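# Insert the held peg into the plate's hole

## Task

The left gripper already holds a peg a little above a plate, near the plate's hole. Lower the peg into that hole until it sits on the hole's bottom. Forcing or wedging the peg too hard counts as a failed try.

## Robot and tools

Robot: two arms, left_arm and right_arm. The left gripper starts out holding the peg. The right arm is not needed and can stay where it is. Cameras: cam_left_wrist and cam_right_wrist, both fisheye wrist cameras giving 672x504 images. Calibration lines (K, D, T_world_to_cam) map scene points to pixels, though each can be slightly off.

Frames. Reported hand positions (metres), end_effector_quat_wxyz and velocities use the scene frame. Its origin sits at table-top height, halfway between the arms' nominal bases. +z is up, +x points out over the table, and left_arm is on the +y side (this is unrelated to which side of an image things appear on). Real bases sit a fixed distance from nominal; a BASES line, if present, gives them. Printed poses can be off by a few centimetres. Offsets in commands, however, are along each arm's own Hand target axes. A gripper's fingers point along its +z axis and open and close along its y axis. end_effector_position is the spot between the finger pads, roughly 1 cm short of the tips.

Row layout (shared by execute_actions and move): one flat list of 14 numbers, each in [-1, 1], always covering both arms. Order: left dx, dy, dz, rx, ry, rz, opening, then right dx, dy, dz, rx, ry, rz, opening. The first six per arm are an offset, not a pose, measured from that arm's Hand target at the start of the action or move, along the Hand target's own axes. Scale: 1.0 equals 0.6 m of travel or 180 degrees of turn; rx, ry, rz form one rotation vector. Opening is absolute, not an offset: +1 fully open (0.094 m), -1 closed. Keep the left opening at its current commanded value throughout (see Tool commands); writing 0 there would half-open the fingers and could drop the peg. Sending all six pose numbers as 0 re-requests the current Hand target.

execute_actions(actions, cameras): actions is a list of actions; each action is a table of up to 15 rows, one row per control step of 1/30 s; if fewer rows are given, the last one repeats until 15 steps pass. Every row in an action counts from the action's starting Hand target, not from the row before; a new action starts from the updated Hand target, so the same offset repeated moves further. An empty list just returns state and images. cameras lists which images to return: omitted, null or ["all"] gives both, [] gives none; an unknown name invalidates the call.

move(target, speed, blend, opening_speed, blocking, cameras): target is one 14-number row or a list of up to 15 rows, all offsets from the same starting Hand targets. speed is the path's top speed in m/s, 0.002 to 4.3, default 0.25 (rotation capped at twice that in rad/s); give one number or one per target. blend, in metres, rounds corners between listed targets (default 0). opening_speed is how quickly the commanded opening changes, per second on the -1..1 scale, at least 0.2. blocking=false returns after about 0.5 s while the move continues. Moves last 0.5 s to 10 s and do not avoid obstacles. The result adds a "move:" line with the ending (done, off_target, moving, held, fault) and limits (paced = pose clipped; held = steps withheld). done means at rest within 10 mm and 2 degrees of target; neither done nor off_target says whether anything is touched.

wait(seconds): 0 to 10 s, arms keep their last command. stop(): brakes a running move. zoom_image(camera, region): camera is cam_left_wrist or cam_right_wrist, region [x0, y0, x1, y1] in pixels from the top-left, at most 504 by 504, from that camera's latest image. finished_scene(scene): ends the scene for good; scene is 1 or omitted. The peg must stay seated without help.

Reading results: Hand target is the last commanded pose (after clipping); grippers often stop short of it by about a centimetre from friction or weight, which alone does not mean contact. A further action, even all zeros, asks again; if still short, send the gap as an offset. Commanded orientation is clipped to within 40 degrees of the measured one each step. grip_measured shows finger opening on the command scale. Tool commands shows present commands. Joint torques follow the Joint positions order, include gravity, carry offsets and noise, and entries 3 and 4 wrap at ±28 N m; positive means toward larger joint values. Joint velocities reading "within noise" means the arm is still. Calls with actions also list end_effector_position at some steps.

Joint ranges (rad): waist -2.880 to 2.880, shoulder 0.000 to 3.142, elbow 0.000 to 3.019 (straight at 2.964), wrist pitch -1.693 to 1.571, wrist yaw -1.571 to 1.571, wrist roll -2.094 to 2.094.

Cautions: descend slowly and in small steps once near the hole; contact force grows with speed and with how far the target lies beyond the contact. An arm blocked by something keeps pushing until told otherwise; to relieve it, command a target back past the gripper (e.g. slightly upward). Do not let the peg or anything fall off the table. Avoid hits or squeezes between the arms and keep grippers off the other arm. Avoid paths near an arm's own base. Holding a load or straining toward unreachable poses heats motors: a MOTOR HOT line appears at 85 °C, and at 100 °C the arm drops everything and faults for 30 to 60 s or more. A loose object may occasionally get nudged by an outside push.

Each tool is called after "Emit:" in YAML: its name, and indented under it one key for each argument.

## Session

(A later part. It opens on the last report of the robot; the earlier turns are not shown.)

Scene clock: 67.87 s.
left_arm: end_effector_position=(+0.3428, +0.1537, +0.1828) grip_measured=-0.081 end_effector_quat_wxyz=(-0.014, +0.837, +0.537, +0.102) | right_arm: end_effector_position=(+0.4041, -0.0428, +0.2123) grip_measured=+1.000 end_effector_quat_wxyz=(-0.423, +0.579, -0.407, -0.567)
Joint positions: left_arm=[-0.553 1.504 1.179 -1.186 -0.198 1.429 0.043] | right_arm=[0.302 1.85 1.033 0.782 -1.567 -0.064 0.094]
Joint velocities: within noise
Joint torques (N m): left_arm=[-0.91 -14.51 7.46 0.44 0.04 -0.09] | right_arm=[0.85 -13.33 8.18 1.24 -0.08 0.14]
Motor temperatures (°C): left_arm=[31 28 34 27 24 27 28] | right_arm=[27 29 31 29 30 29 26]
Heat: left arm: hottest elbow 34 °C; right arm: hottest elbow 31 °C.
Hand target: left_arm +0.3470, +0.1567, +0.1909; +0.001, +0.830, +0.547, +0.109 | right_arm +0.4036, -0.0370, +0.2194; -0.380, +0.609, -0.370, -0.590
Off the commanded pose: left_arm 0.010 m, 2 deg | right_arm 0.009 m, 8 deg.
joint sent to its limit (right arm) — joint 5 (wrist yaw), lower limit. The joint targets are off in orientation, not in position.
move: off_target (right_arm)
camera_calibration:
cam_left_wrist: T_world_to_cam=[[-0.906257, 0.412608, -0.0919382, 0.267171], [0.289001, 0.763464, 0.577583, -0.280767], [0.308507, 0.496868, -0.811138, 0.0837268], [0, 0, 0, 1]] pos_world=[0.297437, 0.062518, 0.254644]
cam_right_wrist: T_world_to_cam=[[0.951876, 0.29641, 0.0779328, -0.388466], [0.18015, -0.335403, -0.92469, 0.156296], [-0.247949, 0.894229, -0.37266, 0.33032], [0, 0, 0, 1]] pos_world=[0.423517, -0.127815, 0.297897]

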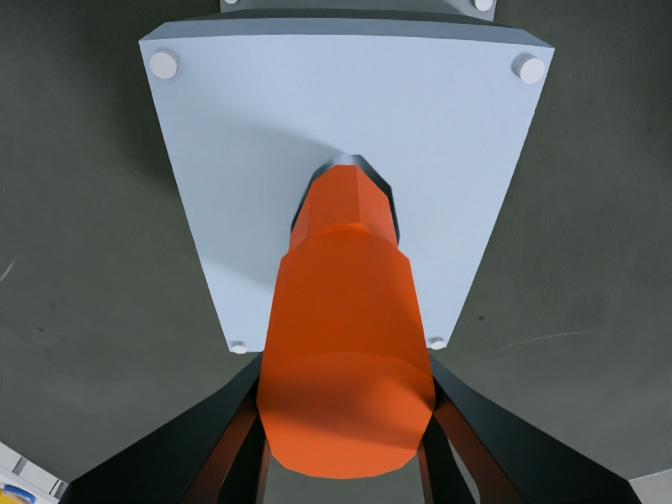

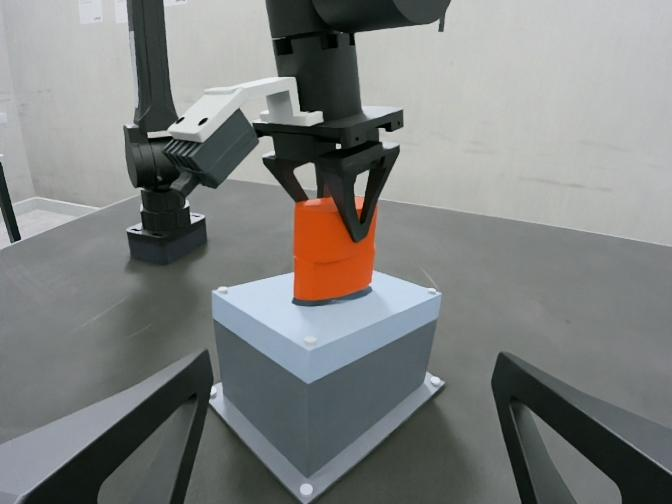

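Emit:
move:
  target: [-0.0025,-0.0022,0.0062,0,0,0,-1,0,0,0,0,0,0,1]
  speed: 0.03

Emit:
zoom_image:
  camera: "cam_right_wrist"
  region: [280, 230, 390, 330]

Emit:
zoom_image:
  camera: "cam_left_wrist"
  region: [270, 130, 390, 250]

Scene clock: 69.03 s.
left_arm: end_effector_position=(+0.3421, +0.1542, +0.1794) grip_measured=-0.081 end_effector_quat_wxyz=(-0.013, +0.836, +0.538, +0.103) | right_arm: end_effector_position=(+0.4041, -0.0428, +0.2123) grip_measured=+1.000 end_effector_quat_wxyz=(-0.423, +0.579, -0.407, -0.567)
Joint positions: left_arm=[-0.553 1.504 1.169 -1.175 -0.198 1.426 0.043] | right_arm=[0.302 1.85 1.033 0.782 -1.567 -0.064 0.094]
Joint velocities: within noise
Joint torques (N m): left_arm=[-1.14 -14.39 7.43 0.4 0.03 -0.1] | right_arm=[0.79 -13.33 8.16 1.21 -0.08 0.14]
Motor temperatures (°C): left_arm=[31 29 34 27 24 27 28] | right_arm=[27 29 31 29 30 29 26]
Heat: left arm: hottest elbow 34 °C; right arm: hottest elbow 31 °C.
Hand target: left_arm +0.3458, +0.1564, +0.1868; +0.001, +0.830, +0.547, +0.109 | right_arm +0.4036, -0.0370, +0.2194; -0.380, +0.609, -0.370, -0.590
Off the commanded pose: left_arm 0.009 m, 2 deg | right_arm 0.009 m, 8 deg.
joint sent to its limit (right arm) — joint 5 (wrist yaw), lower limit. The joint targets are off in orientation, not in position.
move: off_target (right_arm)
camera_calibration:
cam_left_wrist: T_world_to_cam=[[-0.907167, 0.410152, -0.0939352, 0.267074], [0.286079, 0.764918, 0.577112, -0.278047], [0.308556, 0.496664, -0.811244, 0.08098], [0, 0, 0, 1]] pos_world=[0.296838, 0.0629221, 0.251246]
cam_right_wrist: T_world_to_cam=[[0.951876, 0.29641, 0.0779328, -0.388466], [0.18015, -0.335403, -0.92469, 0.156296], [-0.247949, 0.894229, -0.37266, 0.33032], [0, 0, 0, 1]] pos_world=[0.423517, -0.127815, 0.297897]

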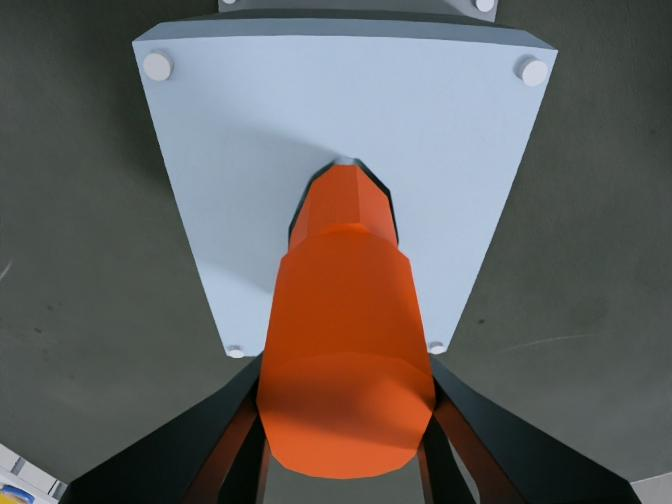

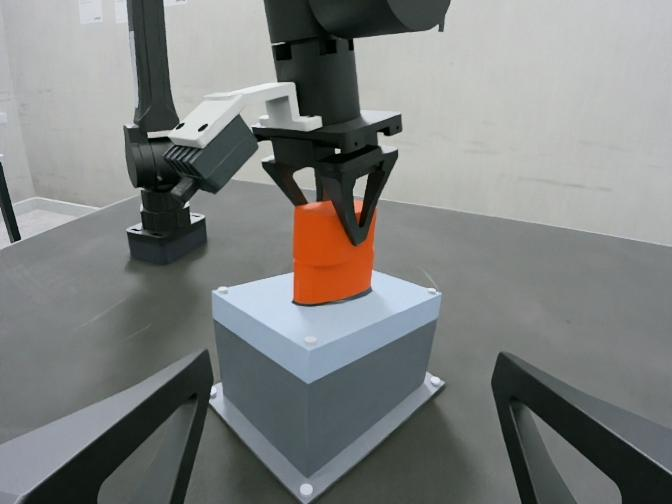

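Scaled by 4.582 from the camera's 672x504 image, which has a finer 960x720 frame.

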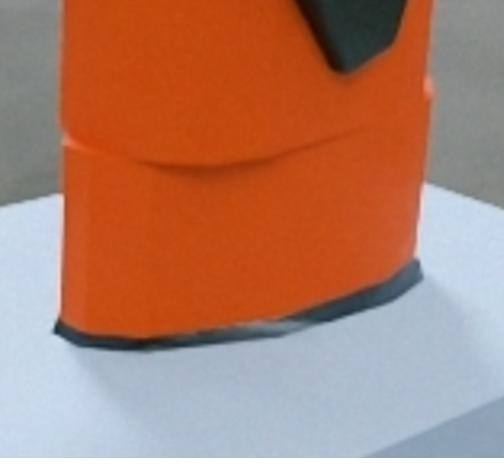

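Scaled by 4.200 from the camera's 672x504 image, which has a finer 960x720 frame.

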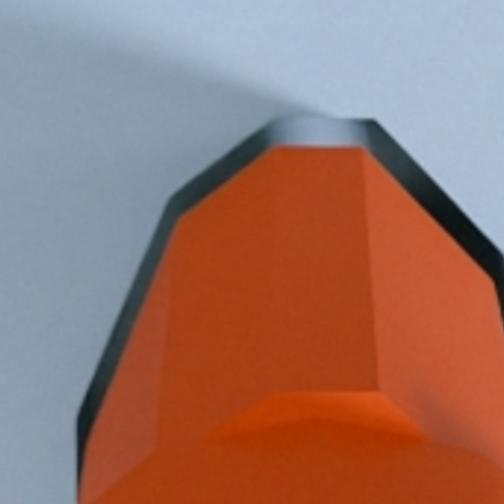

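Emit:
move:
  target: [-0.0047,-0.0012,0.0075,0,0,0,-1,0,0,0,0,0,0,1]
  speed: 0.03

Emit:
zoom_image:
  camera: "cam_right_wrist"
  region: [280, 230, 390, 330]

Emit:
zoom_image:
  camera: "cam_left_wrist"
  region: [270, 130, 390, 250]

Scene clock: 69.93 s.
left_arm: end_effector_position=(+0.3421, +0.1542, +0.1765) grip_measured=-0.081 end_effector_quat_wxyz=(-0.011, +0.835, +0.540, +0.104) | right_arm: end_effector_position=(+0.4041, -0.0428, +0.2123) grip_measured=+1.000 end_effector_quat_wxyz=(-0.423, +0.579, -0.407, -0.567)
Joint positions: left_arm=[-0.553 1.504 1.161 -1.163 -0.198 1.421 0.043] | right_arm=[0.302 1.85 1.033 0.782 -1.567 -0.064 0.094]
Joint velocities: within noise
Joint torques (N m): left_arm=[-1.44 -13.98 7.43 0.47 0.02 -0.09] | right_arm=[0.73 -13.45 8.16 1.24 -0.09 0.14]
Motor temperatures (°C): left_arm=[31 29 34 27 24 27 28] | right_arm=[27 29 31 29 30 29 26]
Heat: left arm: hottest elbow 34 °C; right arm: hottest elbow 31 °C.
Hand target: left_arm +0.3450, +0.1546, +0.1819; +0.001, +0.830, +0.547, +0.109 | right_arm +0.4036, -0.0370, +0.2194; -0.380, +0.609, -0.370, -0.590
Off the commanded pose: left_arm 0.006 m, 2 deg | right_arm 0.009 m, 8 deg.
joint sent to its limit (right arm) — joint 5 (wrist yaw), lower limit. The joint targets are off in orientation, not in position.
move: off_target (right_arm)
camera_calibration:
cam_left_wrist: T_world_to_cam=[[-0.908573, 0.40583, -0.0989759, 0.268841], [0.280285, 0.76796, 0.575915, -0.274643], [0.309733, 0.495519, -0.811496, 0.0784648], [0, 0, 0, 1]] pos_world=[0.296937, 0.0629299, 0.248454]
cam_right_wrist: T_world_to_cam=[[0.951876, 0.29641, 0.0779328, -0.388466], [0.18015, -0.335403, -0.92469, 0.156296], [-0.247949, 0.894229, -0.37266, 0.33032], [0, 0, 0, 1]] pos_world=[0.423517, -0.127815, 0.297897]

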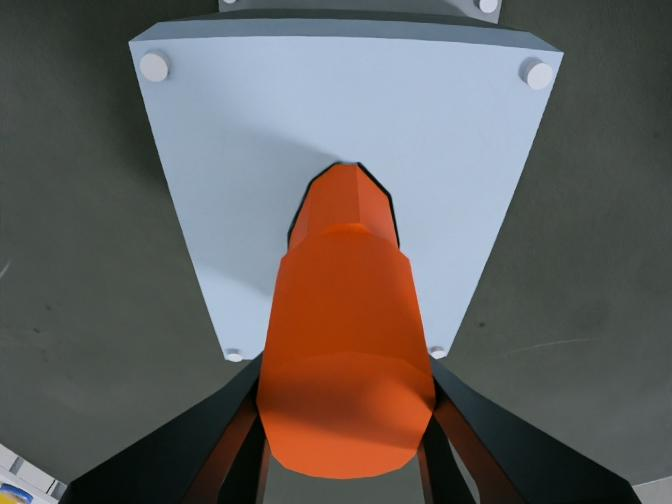

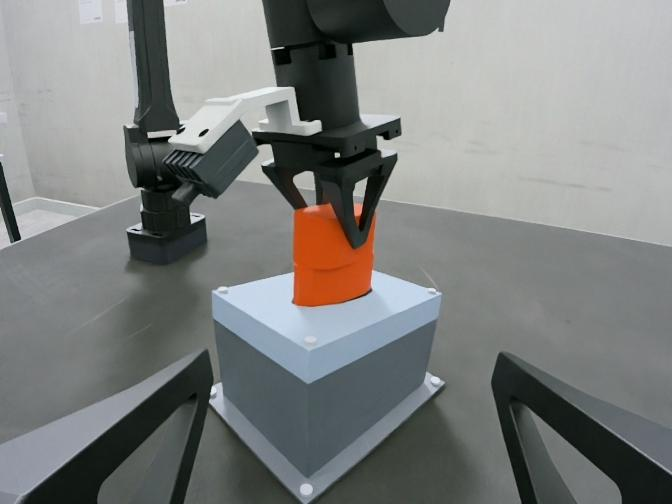

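Scaled by 4.582 from the camera's 672x504 image, which has a finer 960x720 frame.

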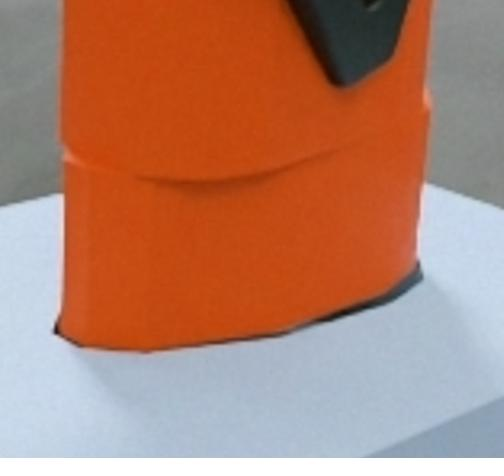

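Scaled by 4.200 from the camera's 672x504 image, which has a finer 960x720 frame.

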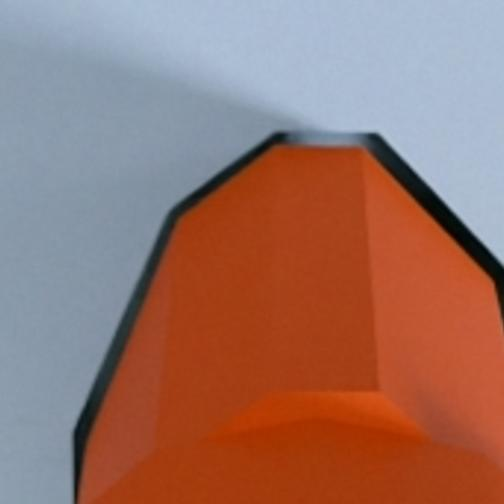

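Emit:
move:
  target: [-0.003,-0.001,0.0068,0,0,0,-1,0,0,0,0,0,0,1]
  speed: 0.03

Emit:
zoom_image:
  camera: "cam_right_wrist"
  region: [280, 230, 390, 330]

Emit:
zoom_image:
  camera: "cam_left_wrist"
  region: [270, 130, 390, 250]

Scene clock: 70.83 s.
left_arm: end_effector_position=(+0.3421, +0.1542, +0.1739) grip_measured=-0.081 end_effector_quat_wxyz=(-0.009, +0.834, +0.541, +0.104) | right_arm: end_effector_position=(+0.4041, -0.0428, +0.2123) grip_measured=+1.000 end_effector_quat_wxyz=(-0.423, +0.579, -0.407, -0.567)
Joint positions: left_arm=[-0.553 1.504 1.154 -1.151 -0.198 1.419 0.043] | right_arm=[0.302 1.85 1.033 0.782 -1.567 -0.064 0.094]
Joint velocities: within noise
Joint torques (N m): left_arm=[-1.61 -13.57 7.42 0.44 0.01 -0.1] | right_arm=[0.85 -13.27 8.18 1.25 -0.09 0.15]
Motor temperatures (°C): left_arm=[31 29 34 27 24 27 28] | right_arm=[27 29 31 29 30 29 26]
Heat: left arm: hottest elbow 34 °C; right arm: hottest elbow 31 °C.
Hand target: left_arm +0.3445, +0.1537, +0.1774; +0.001, +0.830, +0.547, +0.109 | right_arm +0.4036, -0.0370, +0.2194; -0.380, +0.609, -0.370, -0.590
Off the commanded pose: left_arm 0.004 m, 1 deg | right_arm 0.009 m, 8 deg.
joint sent to its limit (right arm) — joint 5 (wrist yaw), lower limit. The joint targets are off in orientation, not in position.
move: off_target (right_arm)
camera_calibration:
cam_left_wrist: T_world_to_cam=[[-0.90916, 0.403489, -0.103081, 0.269781], [0.276516, 0.76997, 0.575052, -0.271997], [0.311396, 0.494311, -0.811597, 0.0759464], [0, 0, 0, 1]] pos_world=[0.296836, 0.0630346, 0.24586]
cam_right_wrist: T_world_to_cam=[[0.951876, 0.29641, 0.0779328, -0.388466], [0.18015, -0.335403, -0.92469, 0.156296], [-0.247949, 0.894229, -0.37266, 0.33032], [0, 0, 0, 1]] pos_world=[0.423517, -0.127815, 0.297897]

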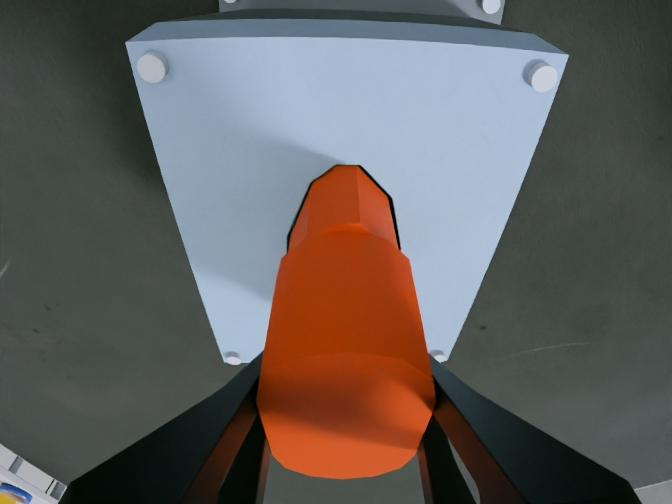

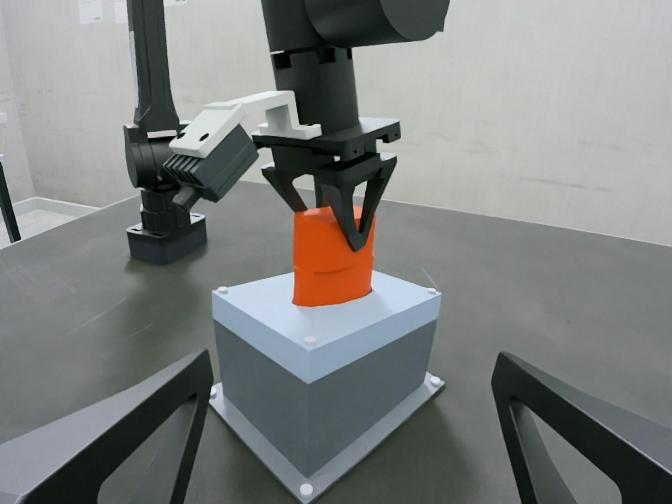

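Scaled by 4.582 from the camera's 672x504 image, which has a finer 960x720 frame.

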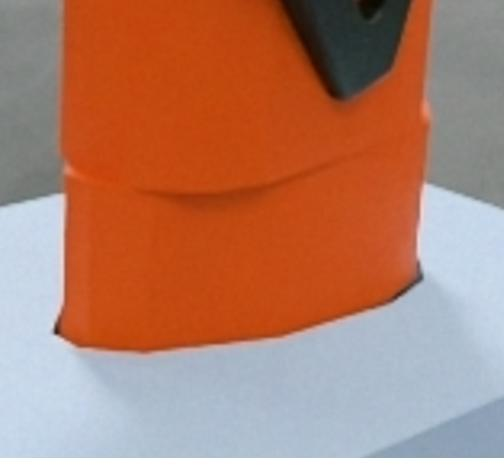

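Scaled by 4.200 from the camera's 672x504 image, which has a finer 960x720 frame.

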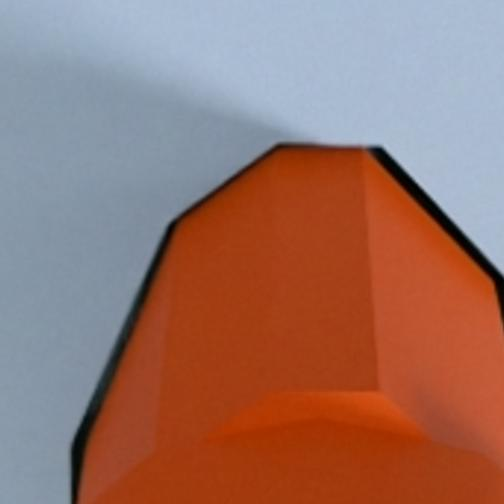

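Emit:
move:
  target: [-0.003,-0.001,0.0085,0,0,0,-1,0,0,0,0,0,0,1]
  speed: 0.03

Emit:
zoom_image:
  camera: "cam_right_wrist"
  region: [280, 230, 390, 330]

Emit:
zoom_image:
  camera: "cam_left_wrist"
  region: [270, 130, 390, 250]

Scene clock: 71.77 s.
left_arm: end_effector_position=(+0.3421, +0.1542, +0.1708) grip_measured=-0.081 end_effector_quat_wxyz=(-0.007, +0.833, +0.542, +0.105) | right_arm: end_effector_position=(+0.4041, -0.0428, +0.2123) grip_measured=+1.000 end_effector_quat_wxyz=(-0.423, +0.579, -0.407, -0.567)
Joint positions: left_arm=[-0.553 1.504 1.145 -1.138 -0.198 1.417 0.043] | right_arm=[0.302 1.85 1.033 0.782 -1.567 -0.064 0.094]
Joint velocities: within noise
Joint torques (N m): left_arm=[-1.73 -13.16 7.39 0.44 0 -0.1] | right_arm=[0.73 -13.33 8.2 1.24 -0.08 0.15]
Motor temperatures (°C): left_arm=[31 29 34 27 24 27 28] | right_arm=[27 29 31 29 30 29 26]
Heat: left arm: hottest elbow 34 °C; right arm: hottest elbow 31 °C.
Hand target: left_arm +0.3441, +0.1529, +0.1721; +0.001, +0.830, +0.547, +0.109 | right_arm +0.4036, -0.0370, +0.2194; -0.380, +0.609, -0.370, -0.590
Off the commanded pose: left_arm 0.003 m, 1 deg | right_arm 0.009 m, 8 deg.
joint sent to its limit (right arm) — joint 5 (wrist yaw), lower limit. The joint targets are off in orientation, not in position.
move: off_target (right_arm)
camera_calibration:
cam_left_wrist: T_world_to_cam=[[-0.909579, 0.401136, -0.108427, 0.270909], [0.272221, 0.772379, 0.573869, -0.268919], [0.313946, 0.492464, -0.811737, 0.0728919], [0, 0, 0, 1]] pos_world=[0.296734, 0.0631397, 0.242867]
cam_right_wrist: T_world_to_cam=[[0.951876, 0.29641, 0.0779328, -0.388466], [0.18015, -0.335403, -0.92469, 0.156296], [-0.247949, 0.894229, -0.37266, 0.33032], [0, 0, 0, 1]] pos_world=[0.423517, -0.127815, 0.297897]

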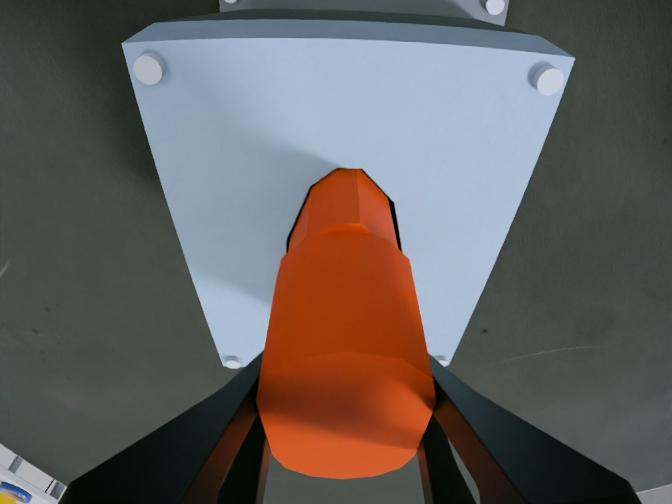

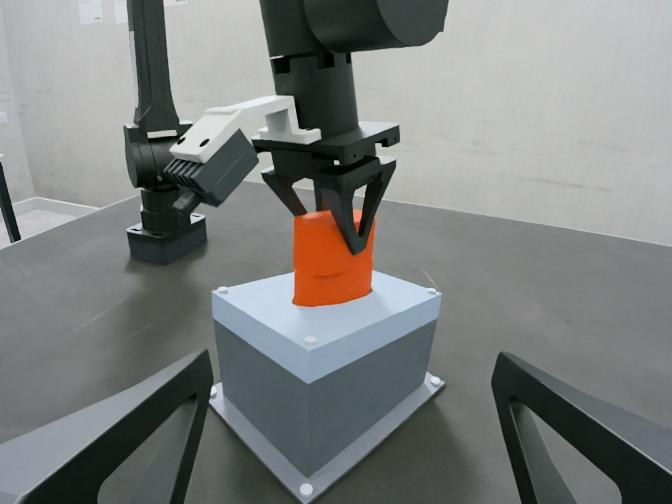

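Scaled by 4.582 from the camera's 672x504 image, which has a finer 960x720 frame.

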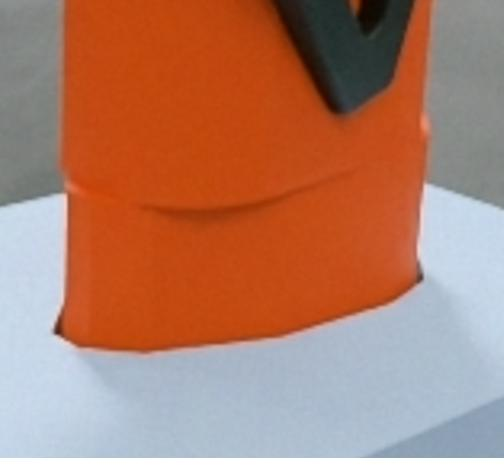

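Scaled by 4.200 from the camera's 672x504 image, which has a finer 960x720 frame.

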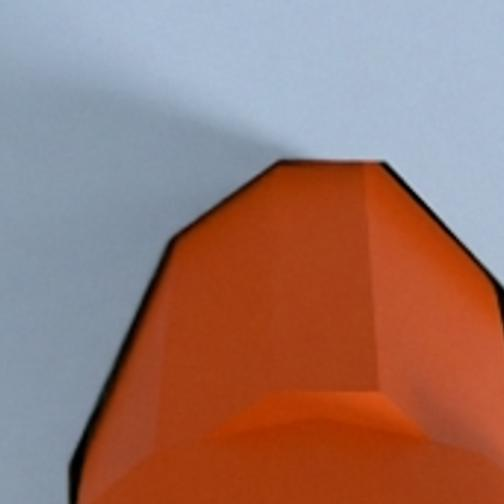

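Emit:
move:
  target: [0.005,-0.0005,0.0093,0,0,0,-1,0,0,0,0,0,0,1]
  speed: 0.03

Emit:
zoom_image:
  camera: "cam_right_wrist"
  region: [280, 230, 390, 330]

Emit:
zoom_image:
  camera: "cam_left_wrist"
  region: [270, 130, 390, 250]

Scene clock: 72.73 s.
left_arm: end_effector_position=(+0.3421, +0.1541, +0.1675) grip_measured=-0.081 end_effector_quat_wxyz=(-0.004, +0.833, +0.543, +0.106) | right_arm: end_effector_position=(+0.4041, -0.0428, +0.2123) grip_measured=+1.000 end_effector_quat_wxyz=(-0.423, +0.579, -0.407, -0.567)
Joint positions: left_arm=[-0.553 1.504 1.135 -1.122 -0.198 1.417 0.043] | right_arm=[0.302 1.85 1.033 0.782 -1.567 -0.064 0.094]
Joint velocities: within noise
Joint torques (N m): left_arm=[-1.03 -12.81 7.35 0.47 0.03 0] | right_arm=[0.79 -13.27 8.17 1.22 -0.08 0.13]
Motor temperatures (°C): left_arm=[31 29 34 27 24 27 28] | right_arm=[27 29 31 29 30 29 26]
Heat: left arm: hottest elbow 34 °C; right arm: hottest elbow 31 °C.
Hand target: left_arm +0.3461, +0.1563, +0.1672; +0.001, +0.830, +0.547, +0.109 | right_arm +0.4036, -0.0370, +0.2194; -0.380, +0.609, -0.370, -0.590
Off the commanded pose: left_arm 0.005 m, 1 deg | right_arm 0.009 m, 8 deg.
joint sent to its limit (right arm) — joint 5 (wrist yaw), lower limit. The joint targets are off in orientation, not in position.
move: off_target (right_arm)
camera_calibration:
cam_left_wrist: T_world_to_cam=[[-0.909065, 0.400755, -0.114001, 0.271504], [0.269593, 0.774374, 0.572419, -0.266188], [0.317679, 0.489632, -0.811998, 0.0693995], [0, 0, 0, 1]] pos_world=[0.296531, 0.0633424, 0.239675]
cam_right_wrist: T_world_to_cam=[[0.951876, 0.29641, 0.0779328, -0.388466], [0.18015, -0.335403, -0.92469, 0.156296], [-0.247949, 0.894229, -0.37266, 0.33032], [0, 0, 0, 1]] pos_world=[0.423517, -0.127815, 0.297897]

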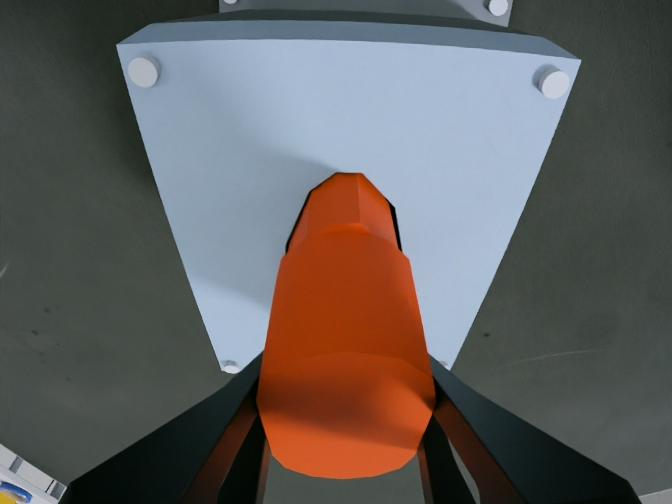

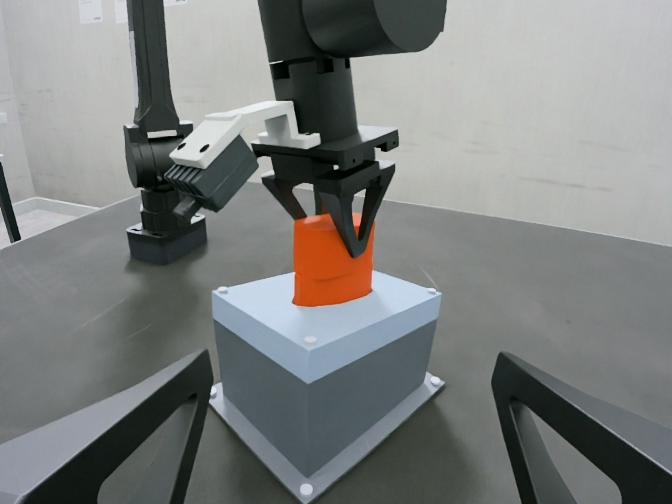

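Scaled by 4.582 from the camera's 672x504 image, which has a finer 960x720 frame.

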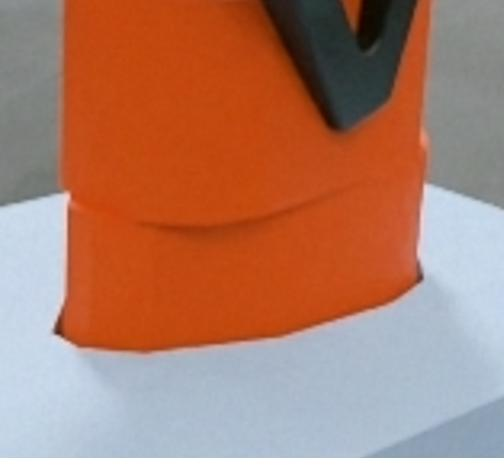

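Scaled by 4.200 from the camera's 672x504 image, which has a finer 960x720 frame.

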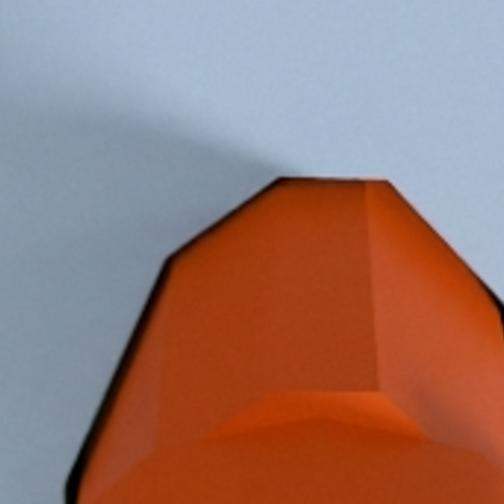

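Emit:
move:
  target: [-0.001,0.0013,0.005,0.008,0.0013,0.0043,-1,0,0,0,0,0,0,1]
  speed: 0.03

Emit:
zoom_image:
  camera: "cam_right_wrist"
  region: [280, 230, 390, 330]

Emit:
zoom_image:
  camera: "cam_left_wrist"
  region: [270, 130, 410, 270]

Scene clock: 74.03 s.
left_arm: end_effector_position=(+0.3417, +0.1536, +0.1616) grip_measured=-0.081 end_effector_quat_wxyz=(-0.009, +0.834, +0.541, +0.102) | right_arm: end_effector_position=(+0.4041, -0.0428, +0.2123) grip_measured=+1.000 end_effector_quat_wxyz=(-0.423, +0.579, -0.407, -0.567)
Joint positions: left_arm=[-0.553 1.517 1.135 -1.122 -0.194 1.419 0.043] | right_arm=[0.302 1.85 1.033 0.782 -1.567 -0.064 0.094]
Joint velocities: within noise
Joint torques (N m): left_arm=[-1.08 -12.4 8.47 -0.32 -0.14 0.08] | right_arm=[0.79 -13.33 8.18 1.24 -0.08 0.14]
Motor temperatures (°C): left_arm=[31 29 34 27 24 27 28] | right_arm=[27 29 32 29 30 29 26]
Heat: left arm: hottest elbow 34 °C; right arm: hottest elbow 32 °C.
Hand target: left_arm +0.3471, +0.1559, +0.1640; -0.011, +0.834, +0.542, +0.103 | right_arm +0.4036, -0.0370, +0.2194; -0.380, +0.609, -0.370, -0.590
Off the commanded pose: left_arm 0.006 m, 0 deg | right_arm 0.009 m, 8 deg.
joint sent to its limit (right arm) — joint 5 (wrist yaw), lower limit. The joint targets are off in orientation, not in position.
move: off_target (right_arm)
camera_calibration:
cam_left_wrist: T_world_to_cam=[[-0.909628, 0.403237, -0.0998898, 0.268176], [0.279046, 0.771212, 0.572158, -0.264977], [0.307751, 0.492577, -0.814037, 0.0683731], [0, 0, 0, 1]] pos_world=[0.29684, 0.0625362, 0.234055]
cam_right_wrist: T_world_to_cam=[[0.951876, 0.29641, 0.0779328, -0.388466], [0.18015, -0.335403, -0.92469, 0.156296], [-0.247949, 0.894229, -0.37266, 0.33032], [0, 0, 0, 1]] pos_world=[0.423517, -0.127815, 0.297897]

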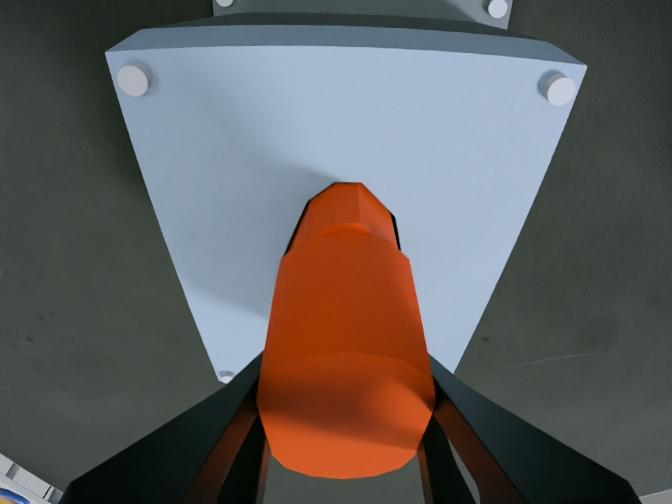

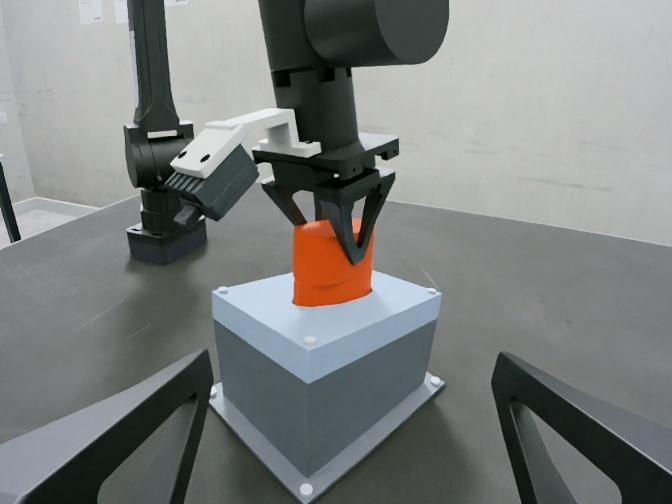

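Scaled by 4.582 from the camera's 672x504 image, which has a finer 960x720 frame.

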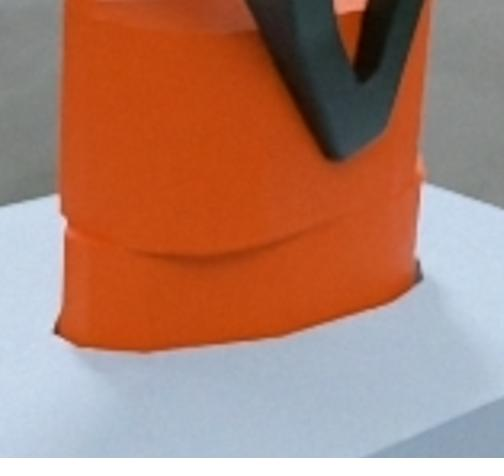

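Scaled by 3.600 from the camera's 672x504 image, which has a finer 960x720 frame.

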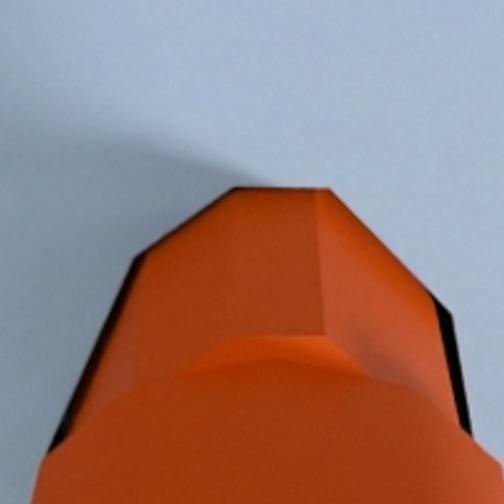

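Emit:
move:
  target: [0.0032,-0.0005,0.009,0,0,0,-1,0,0,0,0,0,0,1]
  speed: 0.03

Emit:
zoom_image:
  camera: "cam_right_wrist"
  region: [280, 230, 390, 330]

Emit:
zoom_image:
  camera: "cam_left_wrist"
  region: [270, 130, 410, 270]

Scene clock: 74.93 s.
left_arm: end_effector_position=(+0.3423, +0.1531, +0.1601) grip_measured=-0.081 end_effector_quat_wxyz=(-0.010, +0.836, +0.539, +0.102) | right_arm: end_effector_position=(+0.4041, -0.0428, +0.2123) grip_measured=+1.000 end_effector_quat_wxyz=(-0.423, +0.579, -0.407, -0.567)
Joint positions: left_arm=[-0.553 1.521 1.135 -1.119 -0.194 1.425 0.043] | right_arm=[0.302 1.85 1.033 0.782 -1.567 -0.064 0.094]
Joint velocities: within noise
Joint torques (N m): left_arm=[-0.62 -12.34 7.82 0.1 -0.14 0.07] | right_arm=[0.73 -13.22 8.16 1.22 -0.08 0.14]
Motor temperatures (°C): left_arm=[31 29 34 27 24 27 28] | right_arm=[27 29 32 29 30 29 26]
Heat: left arm: hottest elbow 34 °C; right arm: hottest elbow 32 °C.
Hand target: left_arm +0.3484, +0.1584, +0.1592; -0.011, +0.834, +0.542, +0.104 | right_arm +0.4036, -0.0370, +0.2194; -0.380, +0.609, -0.370, -0.590
Off the commanded pose: left_arm 0.008 m, 1 deg | right_arm 0.009 m, 8 deg.
joint sent to its limit (right arm) — joint 5 (wrist yaw), lower limit. The joint targets are off in orientation, not in position.
move: off_target (right_arm)
camera_calibration:
cam_left_wrist: T_world_to_cam=[[-0.907359, 0.408778, -0.097985, 0.266818], [0.28457, 0.768899, 0.572551, -0.265543], [0.309386, 0.491625, -0.813993, 0.0666737], [0, 0, 0, 1]] pos_world=[0.297037, 0.062328, 0.232453]
cam_right_wrist: T_world_to_cam=[[0.951876, 0.29641, 0.0779328, -0.388466], [0.18015, -0.335403, -0.92469, 0.156296], [-0.247949, 0.894229, -0.37266, 0.33032], [0, 0, 0, 1]] pos_world=[0.423517, -0.127815, 0.297897]

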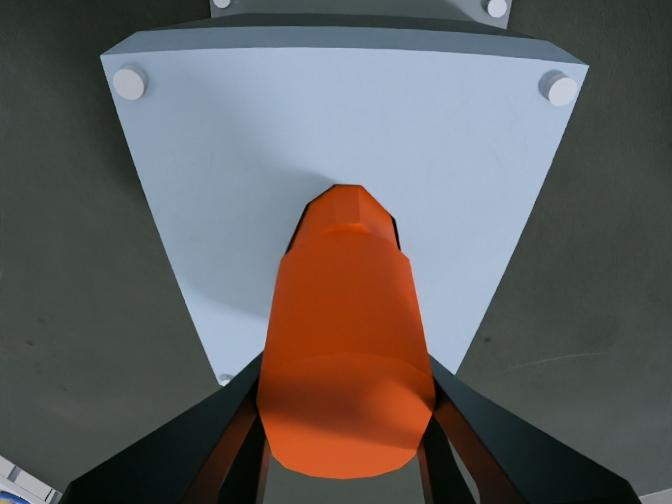

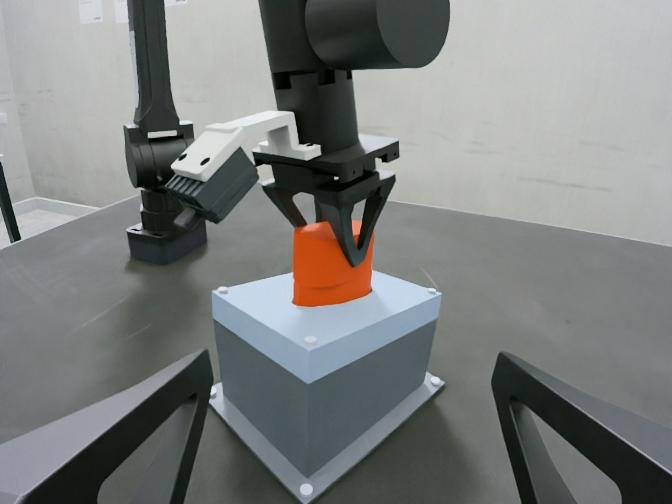

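Scaled by 4.582 from the camera's 672x504 image, which has a finer 960x720 frame.

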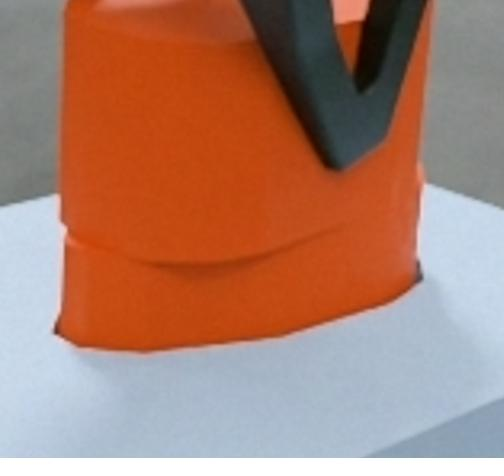

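Scaled by 3.600 from the camera's 672x504 image, which has a finer 960x720 frame.

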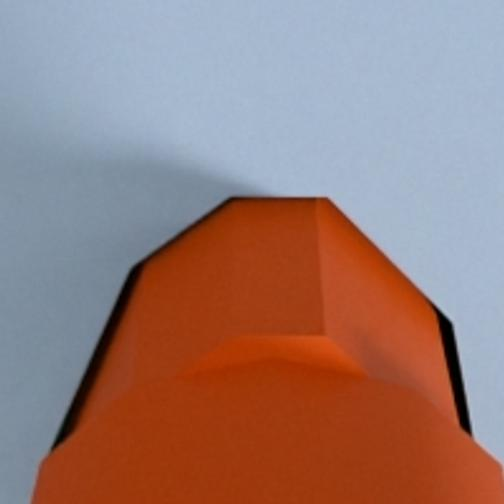

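Emit:
move:
  target: [-0.0008,-0.0038,0.005,0,0,0,-1,0,0,0,0,0,0,1]
  speed: 0.03

Emit:
zoom_image:
  camera: "cam_left_wrist"
  region: [270, 130, 410, 270]

Scene clock: 75.80 s.
left_arm: end_effector_position=(+0.3428, +0.1530, +0.1592) grip_measured=-0.081 end_effector_quat_wxyz=(-0.010, +0.836, +0.539, +0.102) | right_arm: end_effector_position=(+0.4041, -0.0428, +0.2123) grip_measured=+1.000 end_effector_quat_wxyz=(-0.423, +0.579, -0.407, -0.567)
Joint positions: left_arm=[-0.552 1.523 1.135 -1.117 -0.194 1.425 0.043] | right_arm=[0.302 1.85 1.033 0.782 -1.567 -0.064 0.094]
Joint velocities: within noise
Joint torques (N m): left_arm=[-0.62 -12.75 7.04 0.32 -0.14 0.07] | right_arm=[0.79 -13.39 8.2 1.24 -0.07 0.14]
Motor temperatures (°C): left_arm=[31 29 34 27 24 27 28] | right_arm=[27 29 32 29 30 29 26]
Heat: left arm: hottest elbow 34 °C; right arm: hottest elbow 32 °C.
Hand target: left_arm +0.3466, +0.1594, +0.1559; -0.011, +0.834, +0.543, +0.104 | right_arm +0.4036, -0.0370, +0.2194; -0.380, +0.609, -0.370, -0.590
Off the commanded pose: left_arm 0.008 m, 1 deg | right_arm 0.009 m, 8 deg.
joint sent to its limit (right arm) — joint 5 (wrist yaw), lower limit. The joint targets are off in orientation, not in position.
move: off_target (right_arm)
camera_calibration:
cam_left_wrist: T_world_to_cam=[[-0.907347, 0.408809, -0.0979609, 0.267254], [0.284608, 0.768882, 0.572555, -0.265027], [0.309386, 0.491625, -0.813993, 0.0658849], [0, 0, 0, 1]] pos_world=[0.297537, 0.062128, 0.231553]
cam_right_wrist: T_world_to_cam=[[0.951876, 0.29641, 0.0779328, -0.388466], [0.18015, -0.335403, -0.92469, 0.156296], [-0.247949, 0.894229, -0.37266, 0.33032], [0, 0, 0, 1]] pos_world=[0.423517, -0.127815, 0.297897]

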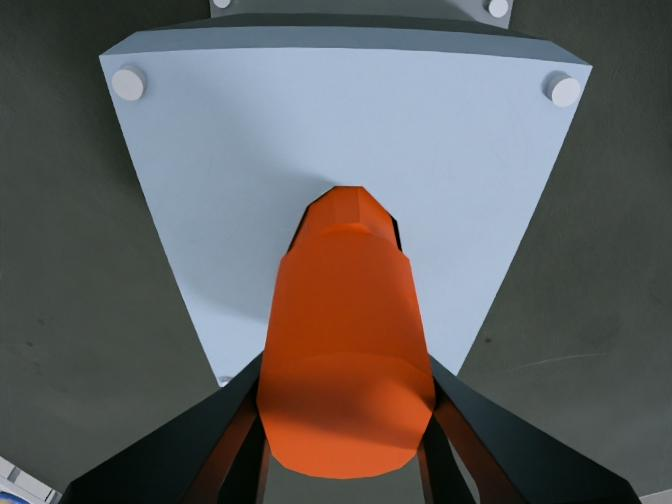

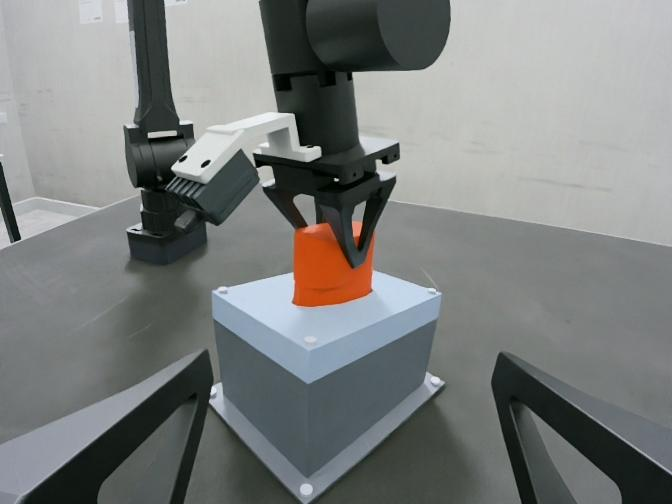

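Scaled by 3.600 from the camera's 672x504 image, which has a finer 960x720 frame.

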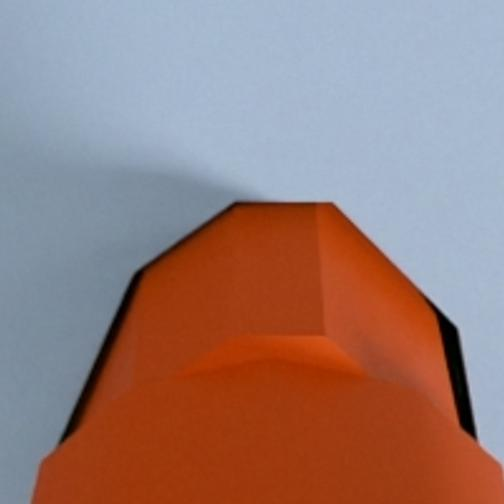

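Emit:
move:
  target: [0.0058,0.0,-0.001,0,0,0,-1,0,0,0,0,0,0,1]
  speed: 0.05

Emit:
zoom_image:
  camera: "cam_left_wrist"
  region: [270, 130, 410, 270]

Emit:
zoom_image:
  camera: "cam_right_wrist"
  region: [280, 230, 390, 330]

Scene clock: 76.77 s.
left_arm: end_effector_position=(+0.3434, +0.1534, +0.1591) grip_measured=-0.081 end_effector_quat_wxyz=(-0.009, +0.837, +0.538, +0.101) | right_arm: end_effector_position=(+0.4041, -0.0428, +0.2123) grip_measured=+1.000 end_effector_quat_wxyz=(-0.423, +0.579, -0.407, -0.567)
Joint positions: left_arm=[-0.55 1.523 1.135 -1.116 -0.191 1.43 0.043] | right_arm=[0.302 1.85 1.033 0.782 -1.567 -0.064 0.094]
Joint velocities: within noise
Joint torques (N m): left_arm=[-0.26 -12.98 7.02 0.23 -0.21 0.09] | right_arm=[0.67 -13.33 8.2 1.24 -0.08 0.14]
Motor temperatures (°C): left_arm=[31 29 34 27 24 27 28] | right_arm=[27 29 32 29 30 29 26]
Heat: left arm: hottest elbow 34 °C; right arm: hottest elbow 32 °C.
Hand target: left_arm +0.3479, +0.1624, +0.1572; -0.011, +0.834, +0.543, +0.104 | right_arm +0.4036, -0.0370, +0.2194; -0.380, +0.609, -0.370, -0.590
Off the commanded pose: left_arm 0.010 m, 1 deg | right_arm 0.009 m, 8 deg.
joint sent to its limit (right arm) — joint 5 (wrist yaw), lower limit. The joint targets are off in orientation, not in position.
move: off_target (right_arm)
camera_calibration:
cam_left_wrist: T_world_to_cam=[[-0.906345, 0.411059, -0.0978206, 0.266878], [0.287194, 0.769108, 0.570958, -0.266206], [0.309932, 0.489391, -0.815131, 0.0658225], [0, 0, 0, 1]] pos_world=[0.297936, 0.062826, 0.231753]
cam_right_wrist: T_world_to_cam=[[0.951876, 0.29641, 0.0779328, -0.388466], [0.18015, -0.335403, -0.92469, 0.156296], [-0.247949, 0.894229, -0.37266, 0.33032], [0, 0, 0, 1]] pos_world=[0.423517, -0.127815, 0.297897]

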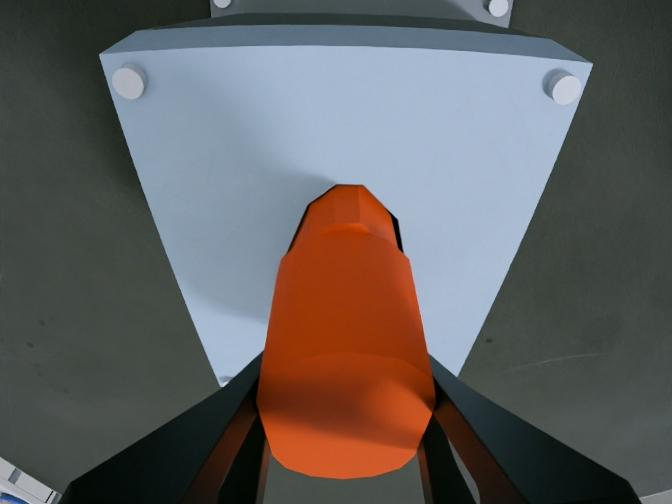

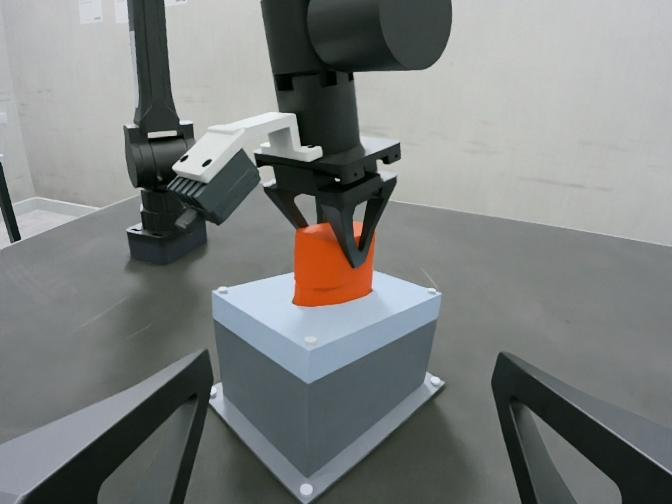

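Scaled by 3.600 from the camera's 672x504 image, which has a finer 960x720 frame.

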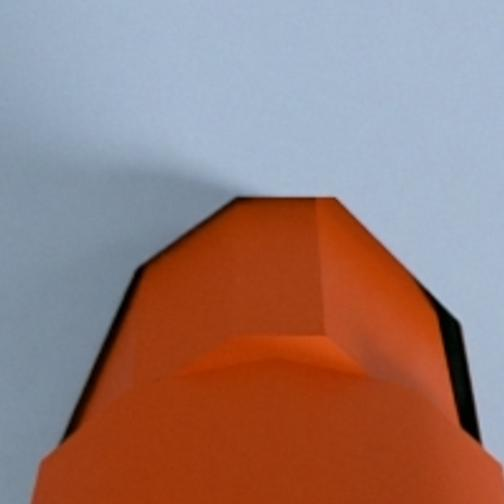

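Scaled by 4.582 from the camera's 672x504 image, which has a finer 960x720 frame.

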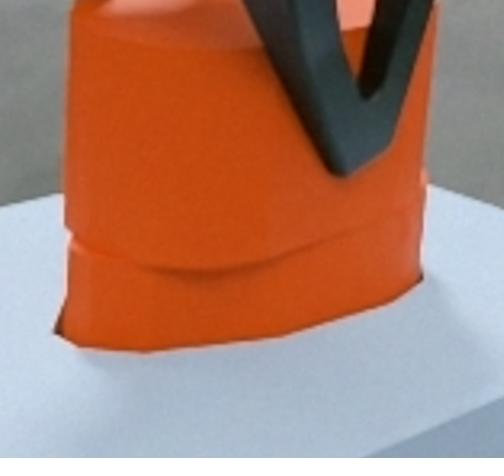

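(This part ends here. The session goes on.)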